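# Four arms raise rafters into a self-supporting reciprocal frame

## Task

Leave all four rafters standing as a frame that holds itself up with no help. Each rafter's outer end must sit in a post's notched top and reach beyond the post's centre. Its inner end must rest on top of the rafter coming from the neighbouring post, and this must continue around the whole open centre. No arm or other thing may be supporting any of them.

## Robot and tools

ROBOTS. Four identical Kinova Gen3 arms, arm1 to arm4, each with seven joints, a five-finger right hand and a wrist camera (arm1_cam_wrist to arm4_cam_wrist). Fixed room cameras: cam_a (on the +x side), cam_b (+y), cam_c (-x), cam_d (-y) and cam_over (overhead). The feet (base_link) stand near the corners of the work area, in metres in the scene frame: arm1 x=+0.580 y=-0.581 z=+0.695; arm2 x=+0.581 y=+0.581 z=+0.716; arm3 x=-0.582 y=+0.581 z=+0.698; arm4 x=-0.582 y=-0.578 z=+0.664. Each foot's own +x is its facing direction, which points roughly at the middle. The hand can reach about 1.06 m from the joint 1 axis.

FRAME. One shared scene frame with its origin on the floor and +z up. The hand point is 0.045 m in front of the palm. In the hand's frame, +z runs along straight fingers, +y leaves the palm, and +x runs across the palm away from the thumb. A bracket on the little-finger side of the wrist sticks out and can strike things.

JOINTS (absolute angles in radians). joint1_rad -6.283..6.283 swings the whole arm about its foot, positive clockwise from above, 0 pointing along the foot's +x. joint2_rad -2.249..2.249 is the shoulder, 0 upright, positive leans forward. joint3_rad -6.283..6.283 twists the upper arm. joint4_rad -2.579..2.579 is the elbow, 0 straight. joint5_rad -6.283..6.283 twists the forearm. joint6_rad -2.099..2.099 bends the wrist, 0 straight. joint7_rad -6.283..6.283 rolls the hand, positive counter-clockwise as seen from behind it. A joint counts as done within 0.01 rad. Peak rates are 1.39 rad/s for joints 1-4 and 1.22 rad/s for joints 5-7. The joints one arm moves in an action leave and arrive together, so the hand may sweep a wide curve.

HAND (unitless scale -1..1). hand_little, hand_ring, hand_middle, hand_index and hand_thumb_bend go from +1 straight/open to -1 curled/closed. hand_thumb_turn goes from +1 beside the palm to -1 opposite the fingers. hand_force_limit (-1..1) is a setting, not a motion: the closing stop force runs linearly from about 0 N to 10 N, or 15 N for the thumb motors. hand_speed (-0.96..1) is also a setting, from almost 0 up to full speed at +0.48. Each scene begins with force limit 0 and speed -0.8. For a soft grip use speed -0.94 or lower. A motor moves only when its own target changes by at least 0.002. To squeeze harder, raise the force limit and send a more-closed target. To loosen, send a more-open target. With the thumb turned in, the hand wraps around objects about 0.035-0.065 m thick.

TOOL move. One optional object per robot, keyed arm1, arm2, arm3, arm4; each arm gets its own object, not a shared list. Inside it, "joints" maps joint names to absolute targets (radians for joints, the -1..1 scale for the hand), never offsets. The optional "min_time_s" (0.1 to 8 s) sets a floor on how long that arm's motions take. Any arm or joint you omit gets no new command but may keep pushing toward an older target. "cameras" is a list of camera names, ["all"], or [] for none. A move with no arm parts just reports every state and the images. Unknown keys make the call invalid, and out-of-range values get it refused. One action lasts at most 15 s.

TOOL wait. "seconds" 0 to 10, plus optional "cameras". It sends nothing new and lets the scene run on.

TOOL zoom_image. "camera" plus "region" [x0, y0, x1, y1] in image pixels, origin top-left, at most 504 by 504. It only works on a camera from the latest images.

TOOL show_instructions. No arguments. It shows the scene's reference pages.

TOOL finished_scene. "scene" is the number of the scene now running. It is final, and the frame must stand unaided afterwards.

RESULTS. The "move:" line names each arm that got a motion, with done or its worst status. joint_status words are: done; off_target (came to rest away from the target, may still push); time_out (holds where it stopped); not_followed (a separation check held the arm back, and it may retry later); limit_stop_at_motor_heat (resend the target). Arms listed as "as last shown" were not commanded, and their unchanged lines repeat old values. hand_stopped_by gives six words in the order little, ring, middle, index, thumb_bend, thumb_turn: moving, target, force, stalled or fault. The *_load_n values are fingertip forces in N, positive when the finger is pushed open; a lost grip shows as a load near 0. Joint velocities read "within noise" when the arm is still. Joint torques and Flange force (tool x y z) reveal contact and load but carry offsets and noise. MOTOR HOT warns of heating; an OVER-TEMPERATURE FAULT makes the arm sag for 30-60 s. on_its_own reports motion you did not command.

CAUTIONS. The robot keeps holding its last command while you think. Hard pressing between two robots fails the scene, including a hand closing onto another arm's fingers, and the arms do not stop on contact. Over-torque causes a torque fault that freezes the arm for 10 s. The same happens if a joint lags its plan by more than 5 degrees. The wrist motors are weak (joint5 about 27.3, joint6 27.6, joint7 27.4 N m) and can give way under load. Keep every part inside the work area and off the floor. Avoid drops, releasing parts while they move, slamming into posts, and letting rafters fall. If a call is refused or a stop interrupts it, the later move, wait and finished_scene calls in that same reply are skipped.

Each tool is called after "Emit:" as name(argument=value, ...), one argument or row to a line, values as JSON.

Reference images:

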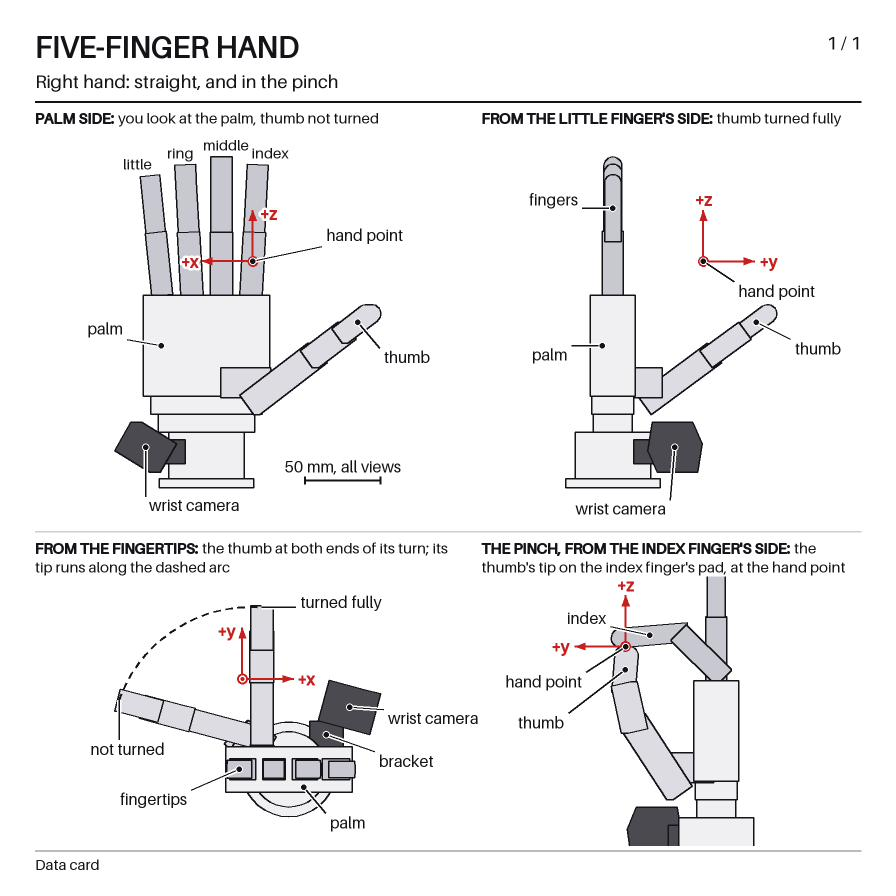

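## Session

Emit:
move(
  cameras=["all"],
)

Scene clock: 0.00 s.
Joint torques (N m): no reading
Flange force (N): no reading
Joint velocities: within noise
arm1.joint_positions: joint1_rad=-0.226 joint2_rad=-0.378 joint3_rad=-0.105 joint4_rad=+1.512 joint5_rad=-0.082 joint6_rad=+1.998 joint7_rad=-2.093 hand_little=+1.000 hand_ring=+1.000 hand_middle=+1.000 hand_index=+1.000 hand_thumb_turn=+1.000 hand_thumb_bend=+1.000 hand_force_limit=+0.000 hand_speed=-0.800
arm1.joint_status: not commanded
arm1.hand_stopped_by: target,target,target,target,target,target
arm1.little_load_n: 0.0
arm1.ring_load_n: 0.0
arm1.middle_load_n: 0.0
arm1.index_load_n: 0.0
arm1.thumb_bend_load_n: 0.0
arm1.thumb_turn_load_n: 0.0
arm1.hand: x=+0.3864 y=-0.5527 z=+1.1819 quat_wxyz=(+0.016, +0.905, -0.424, +0.000) (m; scene frame)
arm2.joint_positions: joint1_rad=-0.183 joint2_rad=-0.397 joint3_rad=-0.033 joint4_rad=+1.456 joint5_rad=-0.006 joint6_rad=+1.996 joint7_rad=-1.971 hand_little=+1.000 hand_ring=+1.000 hand_middle=+1.000 hand_index=+1.000 hand_thumb_turn=+1.000 hand_thumb_bend=+1.000 hand_force_limit=+0.000 hand_speed=-0.800
arm2.joint_status: not commanded
arm2.hand_stopped_by: target,target,target,target,target,target
arm2.little_load_n: 0.0
arm2.ring_load_n: 0.0
arm2.middle_load_n: 0.0
arm2.index_load_n: 0.0
arm2.thumb_bend_load_n: 0.0
arm2.thumb_turn_load_n: 0.0
arm2.hand: x=+0.4990 y=+0.4074 z=+1.2258 quat_wxyz=(-0.021, -0.956, -0.288, +0.040) (m; scene frame)
arm3.joint_positions: joint1_rad=+0.382 joint2_rad=-0.446 joint3_rad=-0.026 joint4_rad=+1.462 joint5_rad=-0.062 joint6_rad=+2.067 joint7_rad=-1.916 hand_little=+1.000 hand_ring=+1.000 hand_middle=+1.000 hand_index=+1.000 hand_thumb_turn=+1.000 hand_thumb_bend=+1.000 hand_force_limit=+0.000 hand_speed=-0.800
arm3.joint_status: not commanded
arm3.hand_stopped_by: target,target,target,target,target,target
arm3.little_load_n: 0.0
arm3.ring_load_n: 0.0
arm3.middle_load_n: 0.0
arm3.index_load_n: 0.0
arm3.thumb_bend_load_n: 0.0
arm3.thumb_turn_load_n: 0.0
arm3.hand: x=-0.4687 y=+0.4679 z=+1.2110 quat_wxyz=(-0.032, -0.633, -0.773, -0.010) (m; scene frame)
arm4.joint_positions: joint1_rad=+0.184 joint2_rad=-0.490 joint3_rad=-0.080 joint4_rad=+1.549 joint5_rad=-0.056 joint6_rad=+2.039 joint7_rad=-2.122 hand_little=+1.000 hand_ring=+1.000 hand_middle=+1.000 hand_index=+1.000 hand_thumb_turn=+1.000 hand_thumb_bend=+1.000 hand_force_limit=+0.000 hand_speed=-0.800
arm4.joint_status: not commanded
arm4.hand_stopped_by: target,target,target,target,target,target
arm4.little_load_n: 0.0
arm4.ring_load_n: 0.0
arm4.middle_load_n: 0.0
arm4.index_load_n: 0.0
arm4.thumb_bend_load_n: 0.0
arm4.thumb_turn_load_n: 0.0
arm4.hand: x=-0.5007 y=-0.4518 z=+1.1545 quat_wxyz=(-0.017, +0.102, -0.995, -0.014) (m; scene frame)
pictures: arm1_cam_wrist, arm2_cam_wrist, arm3_cam_wrist, arm4_cam_wrist, cam_a, cam_b, cam_c, cam_d, cam_over
camera_calibration:
arm1_cam_wrist: T_world_to_cam=[[-0.617775, -0.784718, 0.0507191, -0.253733], [-0.646901, 0.543829, 0.534573, -0.0823675], [-0.447072, 0.297436, -0.843599, 1.44831], [0, 0, 0, 1]] pos_world=[0.437465, -0.585093, 1.27869]
arm2_cam_wrist: T_world_to_cam=[[0.76116, -0.648027, 0.0264062, -0.150938], [-0.539513, -0.610055, 0.58031, -0.197107], [-0.359947, -0.455955, -0.813967, 1.47654], [0, 0, 0, 1]] pos_world=[0.540023, 0.455179, 1.32023]
arm3_cam_wrist: T_world_to_cam=[[0.907379, 0.419054, 0.0325256, 0.192516], [0.326941, -0.752318, 0.57195, -0.189682], [0.264148, -0.508341, -0.819643, 1.47025], [0, 0, 0, 1]] pos_world=[-0.501032, 0.524011, 1.3073]
arm4_cam_wrist: T_world_to_cam=[[-0.404973, 0.913905, 0.0278386, 0.183161], [0.789949, 0.33439, 0.513969, -0.039684], [0.46041, 0.230135, -0.857357, 1.44447], [0, 0, 0, 1]] pos_world=[-0.559526, -0.486545, 1.25373]

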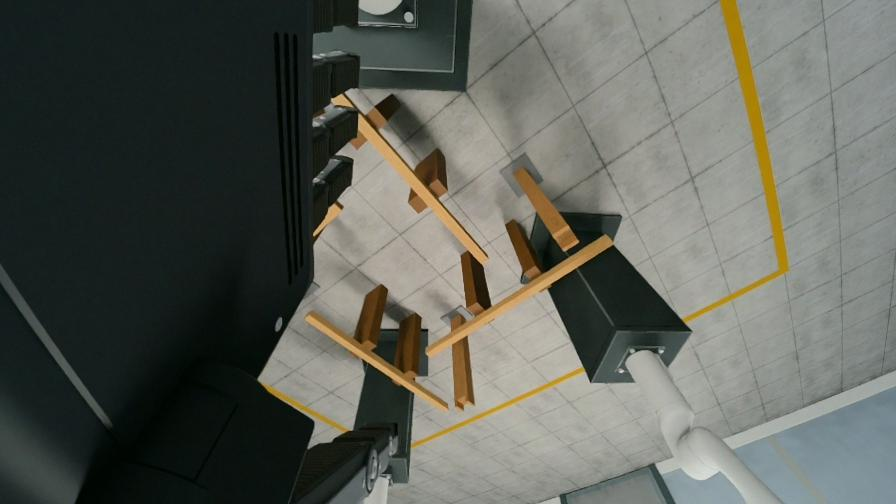

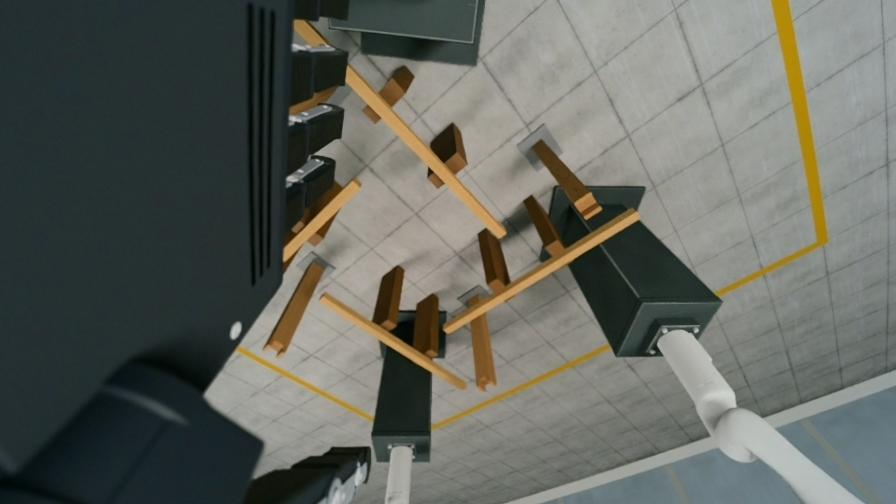

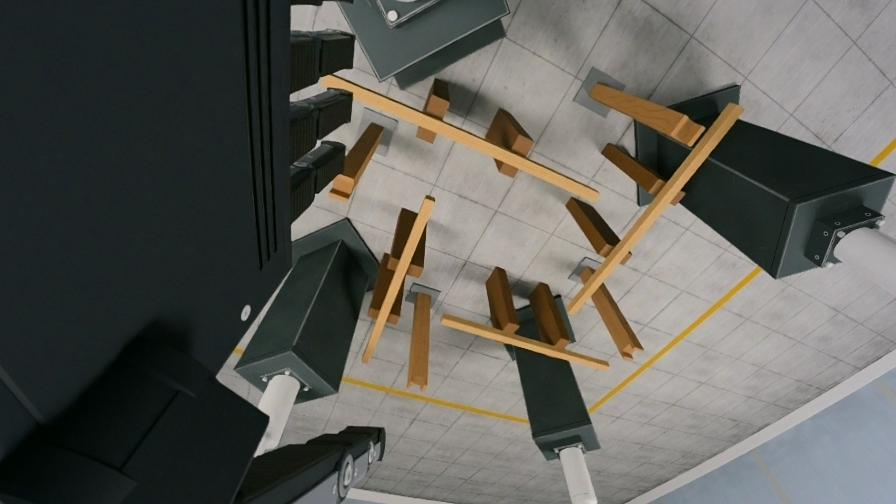

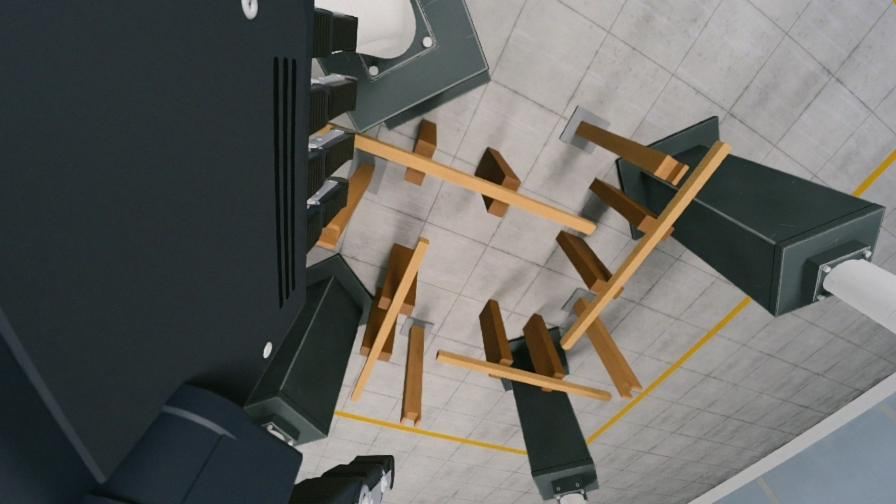

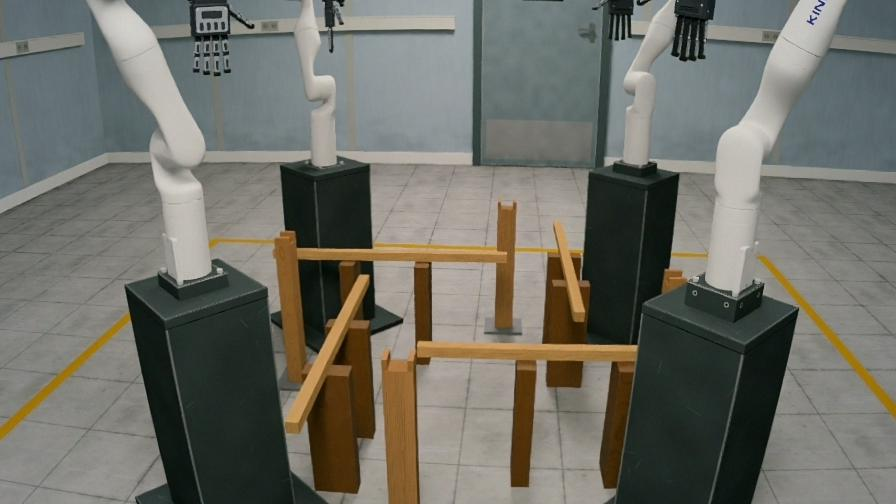

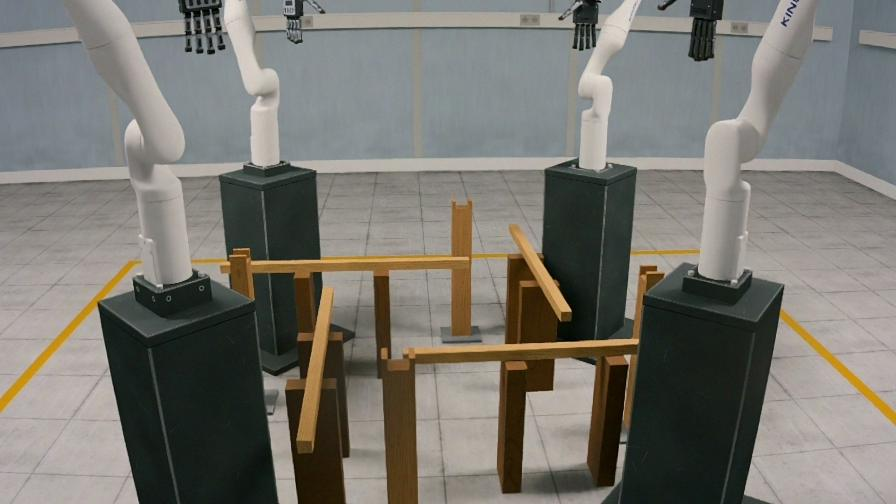

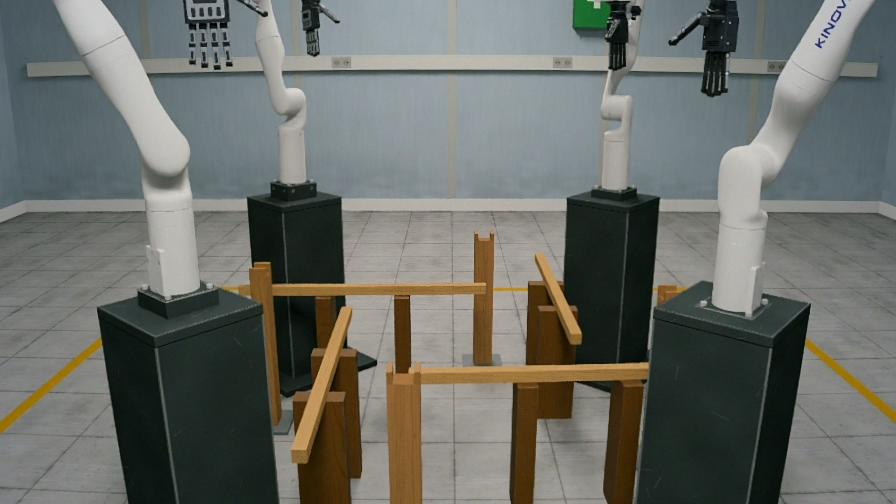

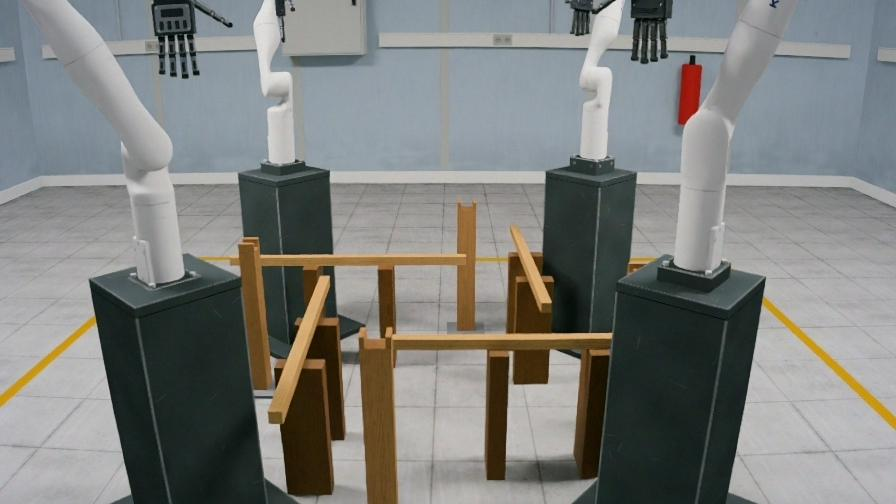

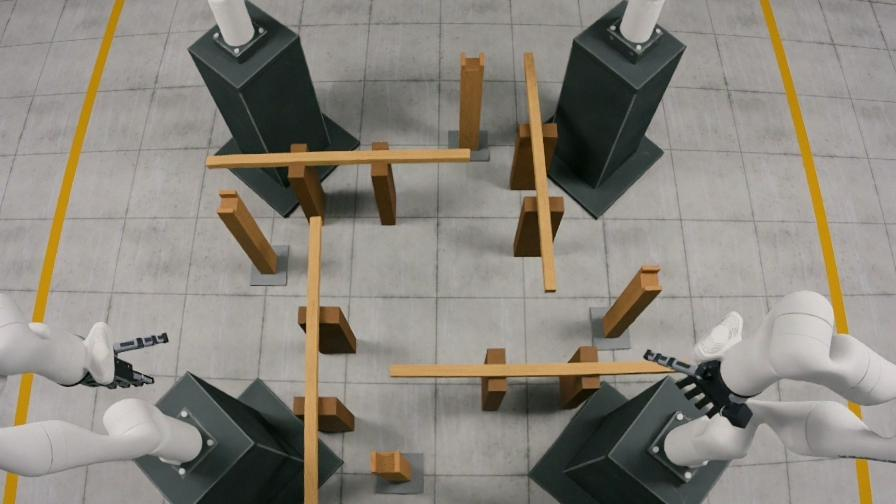

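Emit:
zoom_image(
  camera="cam_over",
  region=[380, 345, 450, 395],
)

Emit:
zoom_image(
  camera="cam_over",
  region=[510, 190, 580, 300],
)

Emit:
zoom_image(
  camera="cam_over",
  region=[510, 45, 580, 145],
)

Emit:
zoom_image(
  camera="cam_over",
  region=[195, 130, 325, 240],
)

Emit:
zoom_image(
  camera="cam_over",
  region=[360, 130, 490, 220],
)

Emit:
zoom_image(
  camera="cam_over",
  region=[280, 200, 370, 360],
)

Emit:
zoom_image(
  camera="cam_a",
  region=[270, 260, 390, 440],
)

Emit:
zoom_image(
  camera="cam_b",
  region=[280, 280, 400, 460],
)

Emit:
zoom_image(
  camera="cam_c",
  region=[280, 295, 400, 475],
)

Emit:
zoom_image(
  camera="cam_d",
  region=[260, 265, 380, 445],
)

Emit:
zoom_image(
  camera="cam_a",
  region=[370, 330, 440, 400],
)

Emit:
zoom_image(
  camera="cam_b",
  region=[370, 330, 440, 400],
)

Emit:
zoom_image(
  camera="cam_c",
  region=[375, 345, 445, 415],
)

Emit:
zoom_image(
  camera="cam_d",
  region=[345, 310, 415, 380],
)

Emit:
zoom_image(
  camera="cam_over",
  region=[450, 40, 500, 90],
)

Emit:
zoom_image(
  camera="cam_over",
  region=[625, 255, 675, 305],
)

Emit:
zoom_image(
  camera="cam_over",
  region=[205, 180, 255, 230],
)

Emit:
zoom_image(
  camera="cam_over",
  region=[365, 440, 415, 490],
)

Scaled by 7.200 from the camera's 896x504 image, which has a finer 1280x720 frame.

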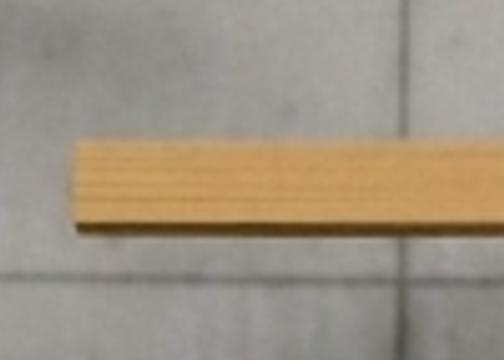

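Scaled by 4.582 from the camera's 896x504 image, which has a finer 1280x720 frame.

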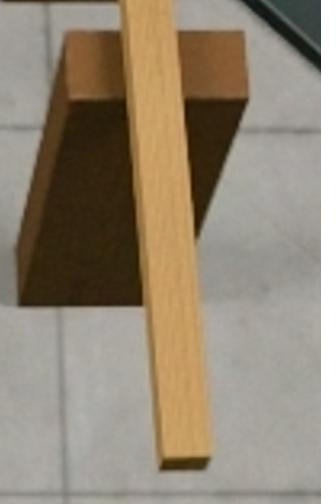

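Scaled by 5.040 from the camera's 896x504 image, which has a finer 1280x720 frame.

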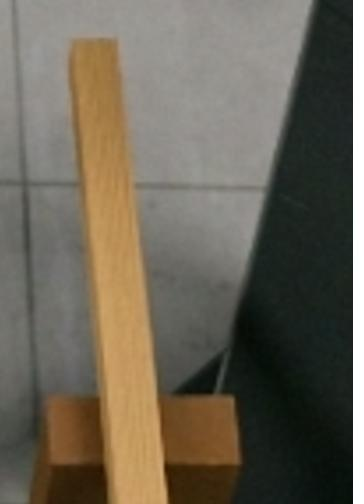

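Scaled by 3.877 from the camera's 896x504 image, which has a finer 1280x720 frame.

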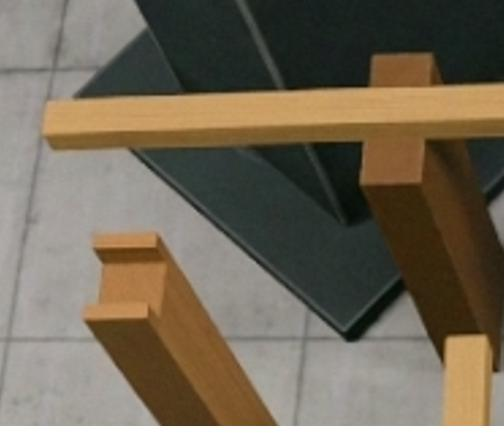

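Scaled by 3.877 from the camera's 896x504 image, which has a finer 1280x720 frame.

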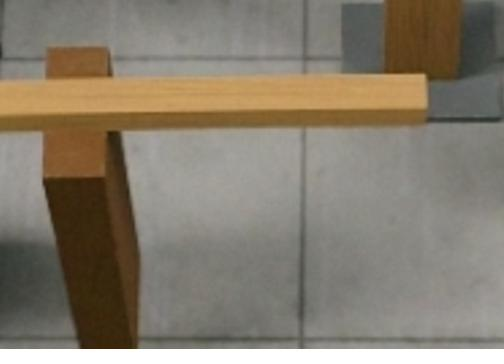

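Scaled by 3.150 from the camera's 896x504 image, which has a finer 1280x720 frame.

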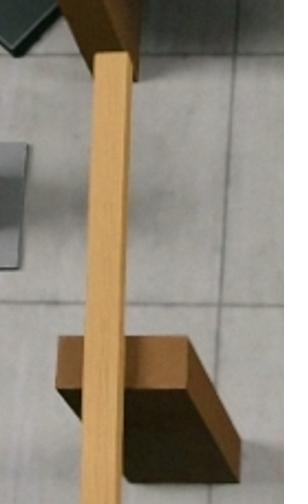

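Scaled by 2.800 from the camera's 896x504 image, which has a finer 1280x720 frame.

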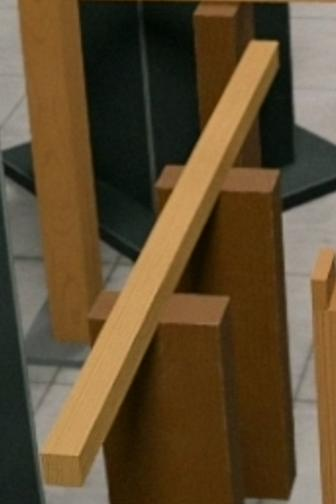

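Scaled by 2.800 from the camera's 896x504 image, which has a finer 1280x720 frame.

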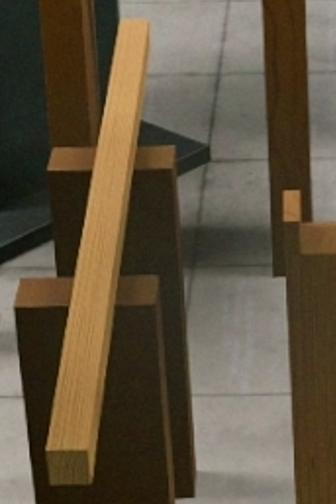

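Scaled by 2.800 from the camera's 896x504 image, which has a finer 1280x720 frame.

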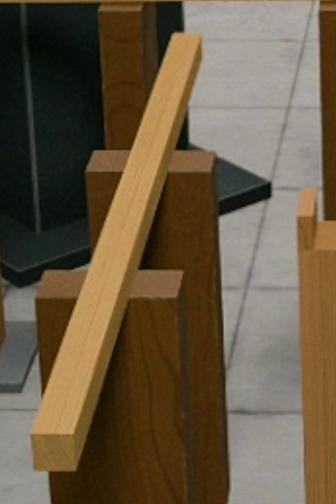

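Scaled by 2.800 from the camera's 896x504 image, which has a finer 1280x720 frame.

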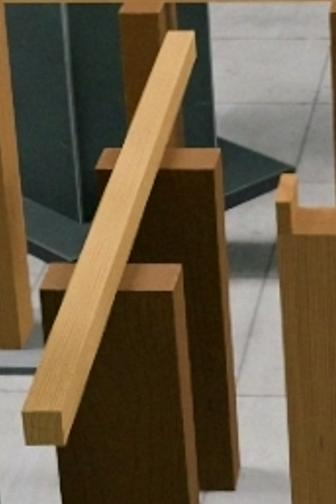

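Scaled by 7.200 from the camera's 896x504 image, which has a finer 1280x720 frame.

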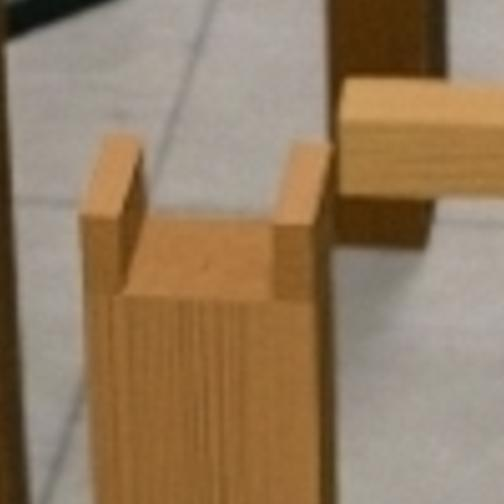

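Scaled by 7.200 from the camera's 896x504 image, which has a finer 1280x720 frame.

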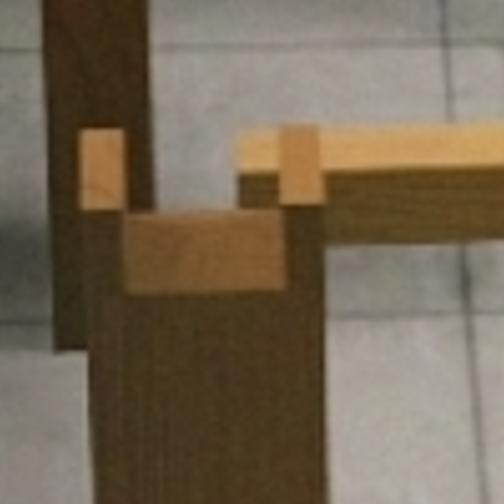

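Scaled by 7.200 from the camera's 896x504 image, which has a finer 1280x720 frame.

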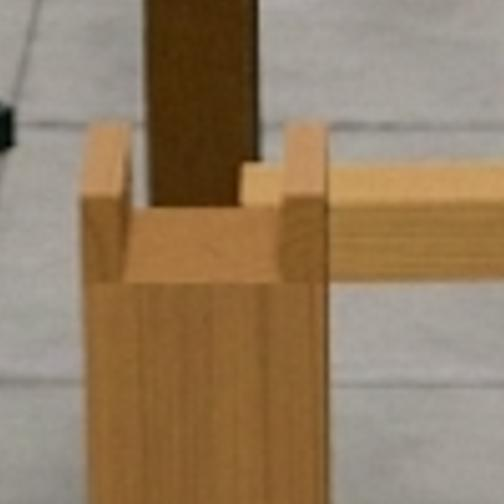

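Scaled by 7.200 from the camera's 896x504 image, which has a finer 1280x720 frame.

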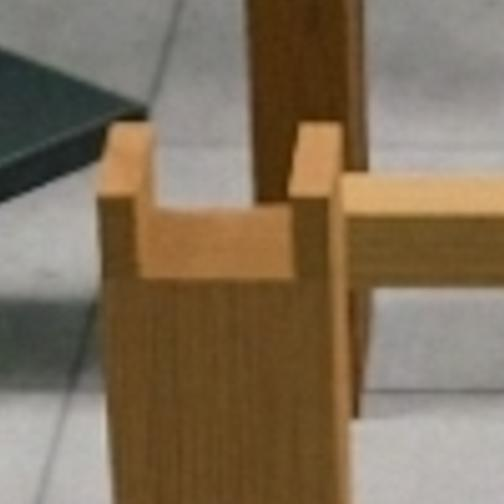

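Scaled by 10.080 from the camera's 896x504 image, which has a finer 1280x720 frame.

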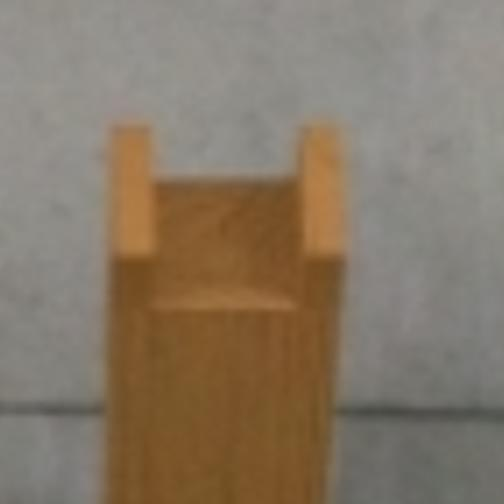

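Scaled by 10.080 from the camera's 896x504 image, which has a finer 1280x720 frame.

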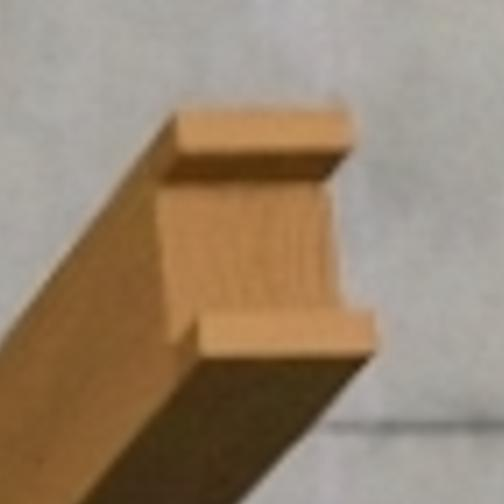

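Scaled by 10.080 from the camera's 896x504 image, which has a finer 1280x720 frame.

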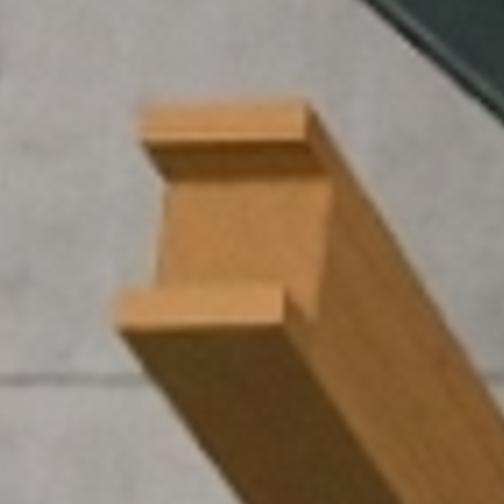

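Scaled by 10.080 from the camera's 896x504 image, which has a finer 1280x720 frame.

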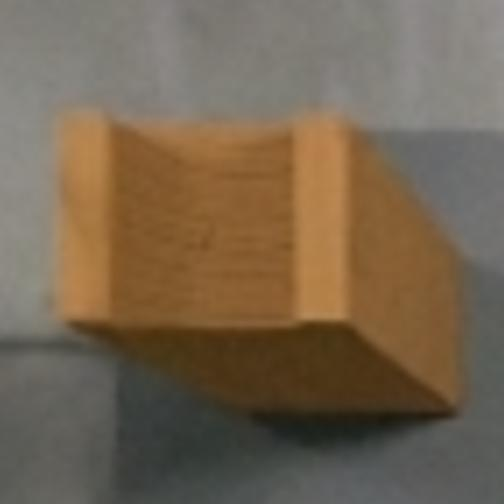

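Emit:
move(
  arm1={"joints":{"joint1_rad":0.0472,"joint2_rad":1.1351,"joint3_rad":0,"joint4_rad":1.9359,"joint5_rad":0,"joint6_rad":0.0706,"joint7_rad":-0.8105,"hand_thumb_turn":-1,"hand_speed":-0.4},"min_time_s":5},
  arm2={"joints":{"joint1_rad":-0.0290,"joint2_rad":1.1988,"joint3_rad":0,"joint4_rad":1.8805,"joint5_rad":0,"joint6_rad":0.0623,"joint7_rad":-0.7724,"hand_thumb_turn":-1,"hand_speed":-0.4},"min_time_s":5},
  arm3={"joints":{"joint1_rad":0.0836,"joint2_rad":1.1457,"joint3_rad":0,"joint4_rad":1.8852,"joint5_rad":0,"joint6_rad":0.1107,"joint7_rad":-0.7520,"hand_thumb_turn":-1,"hand_speed":-0.4},"min_time_s":5},
  arm4={"joints":{"joint1_rad":0.0123,"joint2_rad":1.0649,"joint3_rad":0,"joint4_rad":1.9514,"joint5_rad":0,"joint6_rad":0.1253,"joint7_rad":-0.7810,"hand_thumb_turn":-1,"hand_speed":-0.4},"min_time_s":5},
  cameras=["all"],
)

Emit:
zoom_image(
  camera="cam_a",
  region=[290, 230, 390, 350],
)

Emit:
zoom_image(
  camera="cam_b",
  region=[270, 240, 370, 350],
)

Emit:
zoom_image(
  camera="cam_c",
  region=[290, 250, 390, 360],
)

Emit:
zoom_image(
  camera="cam_d",
  region=[270, 230, 370, 340],
)

Scene clock: 167.93 s.
Joint torques (N m): arm1=[2.15 -19.99 2.63 1.46 -0.24 0.3 0.22] | arm2=[-1.99 -22.22 -0.8 0.1 0.2 0.03 -0.05] | arm3=[1.36 -22.85 1.57 0.19 0.32 0.18 -0.02] | arm4=[1.35 -23.58 0.67 -3.34 0.41 -0.87 0.09]
Flange force (N): arm1=[-7.5 -0.5 -2.6] | arm2=[1.9 -5.6 0.3] | arm3=[-5.1 -0.8 1.6] | arm4=[-0.2 4.9 0.8]
move: arm1 done; arm2 done; arm3 done; arm4 done
Joint velocities: within noise
arm1.joint_positions: joint1_rad=+0.047 joint2_rad=+1.135 joint3_rad=+0.000 joint4_rad=+1.936 joint5_rad=+0.000 joint6_rad=+0.071 joint7_rad=-0.810 hand_little=+1.000 hand_ring=+1.000 hand_middle=+1.000 hand_index=+1.000 hand_thumb_turn=-1.000 hand_thumb_bend=+1.000 hand_force_limit=+0.000 hand_speed=-0.400
arm1.joint_status: all done
arm1.hand_stopped_by: target,target,target,target,target,target
arm1.little_load_n: 0.0
arm1.ring_load_n: 0.0
arm1.middle_load_n: 0.0
arm1.index_load_n: 0.0
arm1.thumb_bend_load_n: 0.0
arm1.thumb_turn_load_n: 0.0
arm1.hand: x=+0.2748 y=-0.3455 z=+0.5193 quat_wxyz=(+0.000, +1.000, +0.000, +0.003) (m; scene frame)
arm2.joint_positions: joint1_rad=-0.029 joint2_rad=+1.199 joint3_rad=+0.000 joint4_rad=+1.881 joint5_rad=+0.000 joint6_rad=+0.062 joint7_rad=-0.772 hand_little=+1.000 hand_ring=+1.000 hand_middle=+1.000 hand_index=+1.000 hand_thumb_turn=-1.000 hand_thumb_bend=+1.000 hand_force_limit=+0.000 hand_speed=-0.400
arm2.joint_status: all done
arm2.hand_stopped_by: target,target,target,target,target,target
arm2.little_load_n: 0.0
arm2.ring_load_n: 0.0
arm2.middle_load_n: 0.5
arm2.index_load_n: -0.5
arm2.thumb_bend_load_n: 0.0
arm2.thumb_turn_load_n: 0.0
arm2.hand: x=+0.3344 y=+0.2755 z=+0.5184 quat_wxyz=(+0.005, -0.698, -0.716, +0.002) (m; scene frame)
arm3.joint_positions: joint1_rad=+0.084 joint2_rad=+1.146 joint3_rad=+0.000 joint4_rad=+1.885 joint5_rad=+0.000 joint6_rad=+0.111 joint7_rad=-0.752 hand_little=+1.000 hand_ring=+1.000 hand_middle=+1.000 hand_index=+1.000 hand_thumb_turn=-1.000 hand_thumb_bend=+1.000 hand_force_limit=+0.000 hand_speed=-0.400
arm3.joint_status: all done
arm3.hand_stopped_by: target,target,target,target,target,target
arm3.little_load_n: 0.0
arm3.ring_load_n: 0.0
arm3.middle_load_n: 0.0
arm3.index_load_n: 0.0
arm3.thumb_bend_load_n: 0.0
arm3.thumb_turn_load_n: 0.0
arm3.hand: x=-0.2758 y=+0.3301 z=+0.5199 quat_wxyz=(+0.002, +0.018, -1.000, -0.002) (m; scene frame)
arm4.joint_positions: joint1_rad=+0.012 joint2_rad=+1.065 joint3_rad=+0.000 joint4_rad=+1.951 joint5_rad=+0.000 joint6_rad=+0.125 joint7_rad=-0.781 hand_little=+1.000 hand_ring=+1.000 hand_middle=+1.000 hand_index=+1.000 hand_thumb_turn=-1.000 hand_thumb_bend=+1.000 hand_force_limit=+0.000 hand_speed=-0.400
arm4.joint_status: all done
arm4.hand_stopped_by: target,target,target,target,target,target
arm4.little_load_n: 0.0
arm4.ring_load_n: 0.0
arm4.middle_load_n: 0.0
arm4.index_load_n: 0.0
arm4.thumb_bend_load_n: 0.0
arm4.thumb_turn_load_n: 0.0
arm4.hand: x=-0.3487 y=-0.2675 z=+0.5187 quat_wxyz=(-0.001, +0.724, -0.690, +0.005) (m; scene frame)
pictures: arm1_cam_wrist, arm2_cam_wrist, arm3_cam_wrist, arm4_cam_wrist, cam_a, cam_b, cam_c, cam_d, cam_over
camera_calibration:
arm1_cam_wrist: T_world_to_cam=[[0.208379, -0.97784, 0.0201608, -0.404382], [-0.827461, -0.165269, 0.536651, -0.109564], [-0.521427, -0.128509, -0.843563, 0.651034], [0, 0, 0, 1]] pos_world=[0.333072, -0.329865, 0.616139]
arm2_cam_wrist: T_world_to_cam=[[0.954314, 0.297702, 0.0256722, -0.417257], [0.245827, -0.831048, 0.498928, -0.115406], [0.169867, -0.469823, -0.866263, 0.635223], [0, 0, 0, 1]] pos_world=[0.318661, 0.326753, 0.618561]
arm3_cam_wrist: T_world_to_cam=[[-0.265927, 0.963949, -0.00925353, -0.384084], [0.816457, 0.230321, 0.52948, -0.128381], [0.512523, 0.133248, -0.848272, 0.65443], [0, 0, 0, 1]] pos_world=[-0.332731, 0.312605, 0.619556]
arm4_cam_wrist: T_world_to_cam=[[-0.966332, -0.25726, 0.00438494, -0.402923], [-0.224794, 0.852428, 0.472054, -0.0880886], [-0.125178, 0.455175, -0.881559, 0.65547], [0, 0, 0, 1]] pos_world=[-0.327109, -0.32692, 0.621184]

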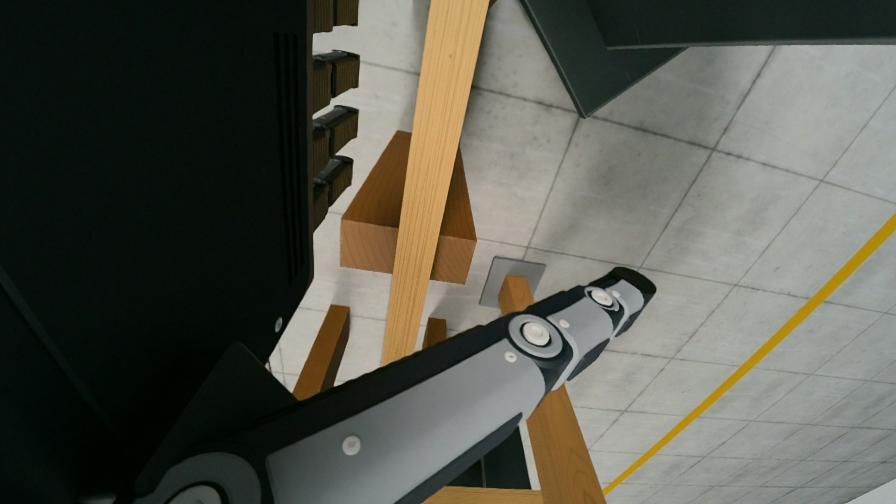

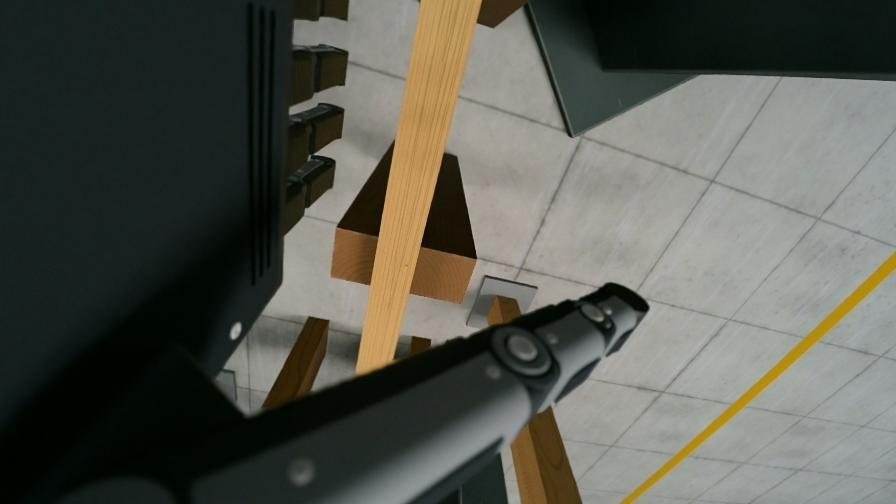

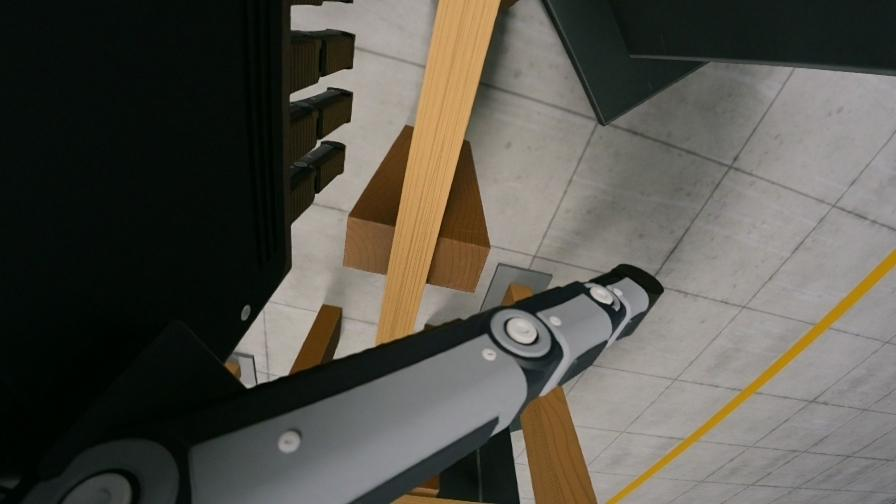

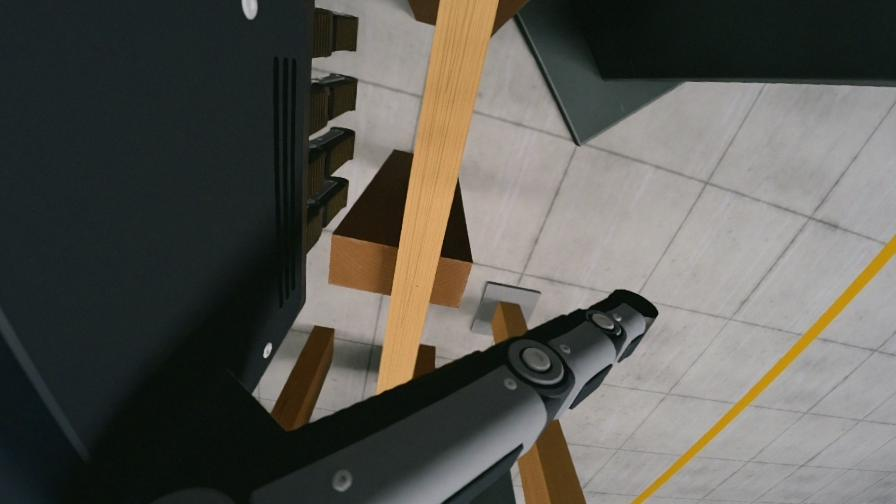

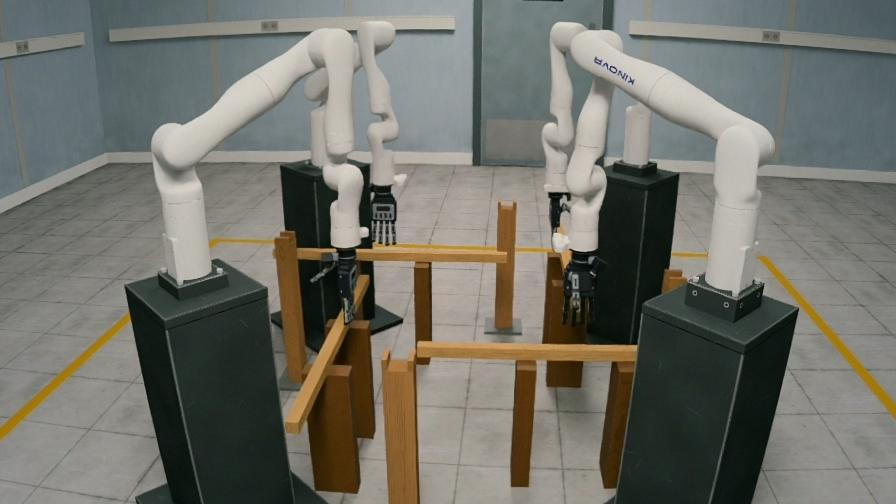

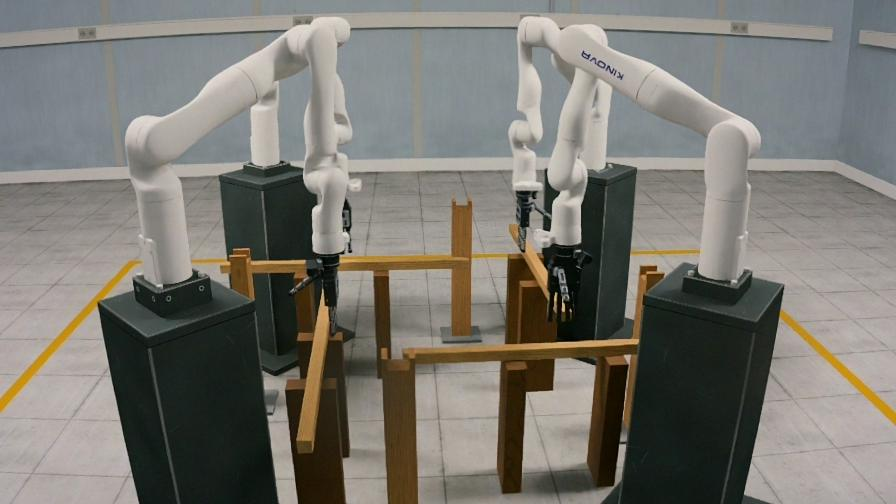

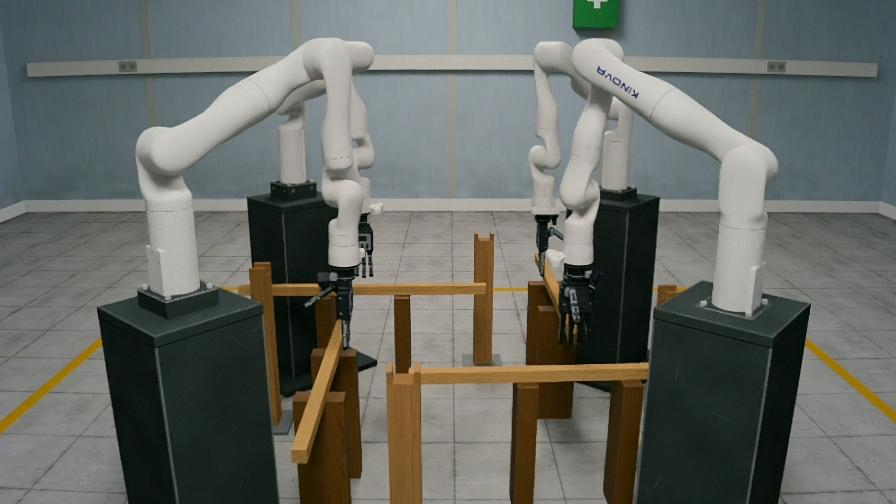

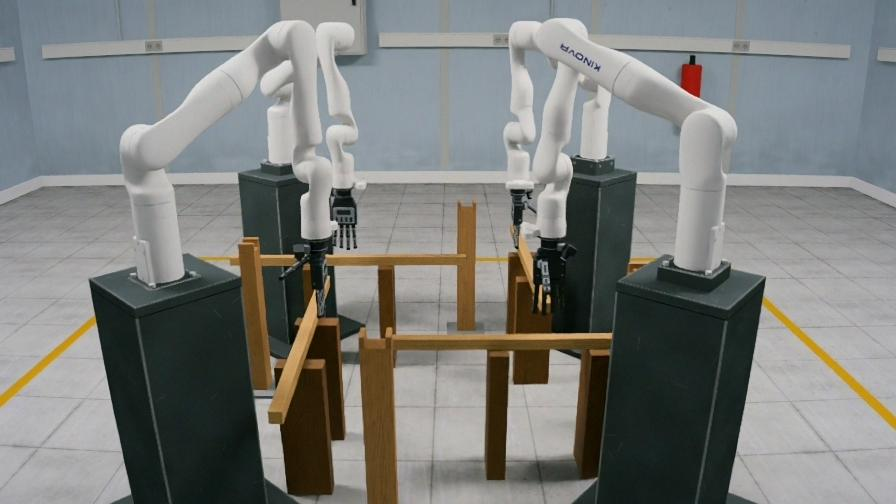

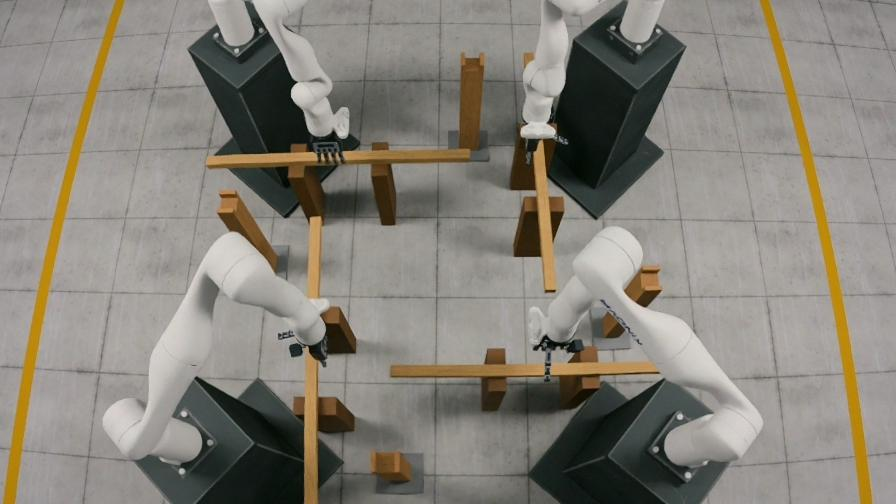

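Scaled by 4.200 from the camera's 896x504 image, which has a finer 1280x720 frame.

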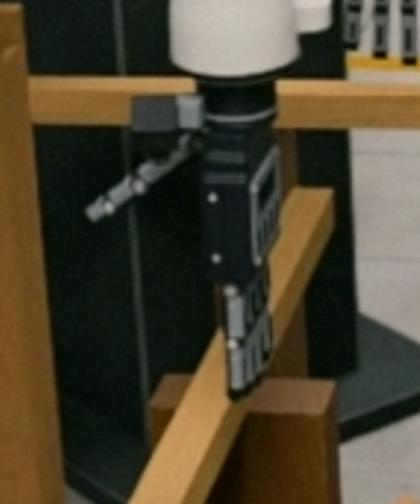

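Scaled by 4.582 from the camera's 896x504 image, which has a finer 1280x720 frame.

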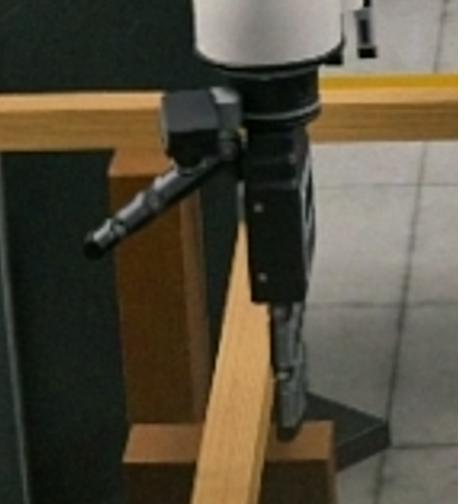

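Scaled by 4.582 from the camera's 896x504 image, which has a finer 1280x720 frame.

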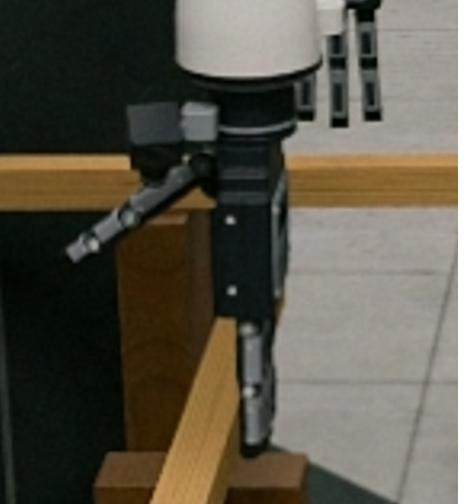

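Scaled by 4.582 from the camera's 896x504 image, which has a finer 1280x720 frame.

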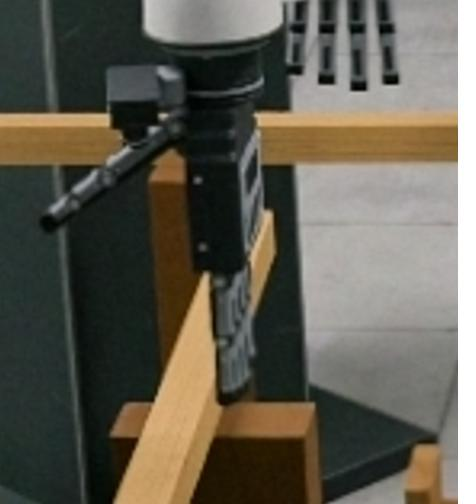

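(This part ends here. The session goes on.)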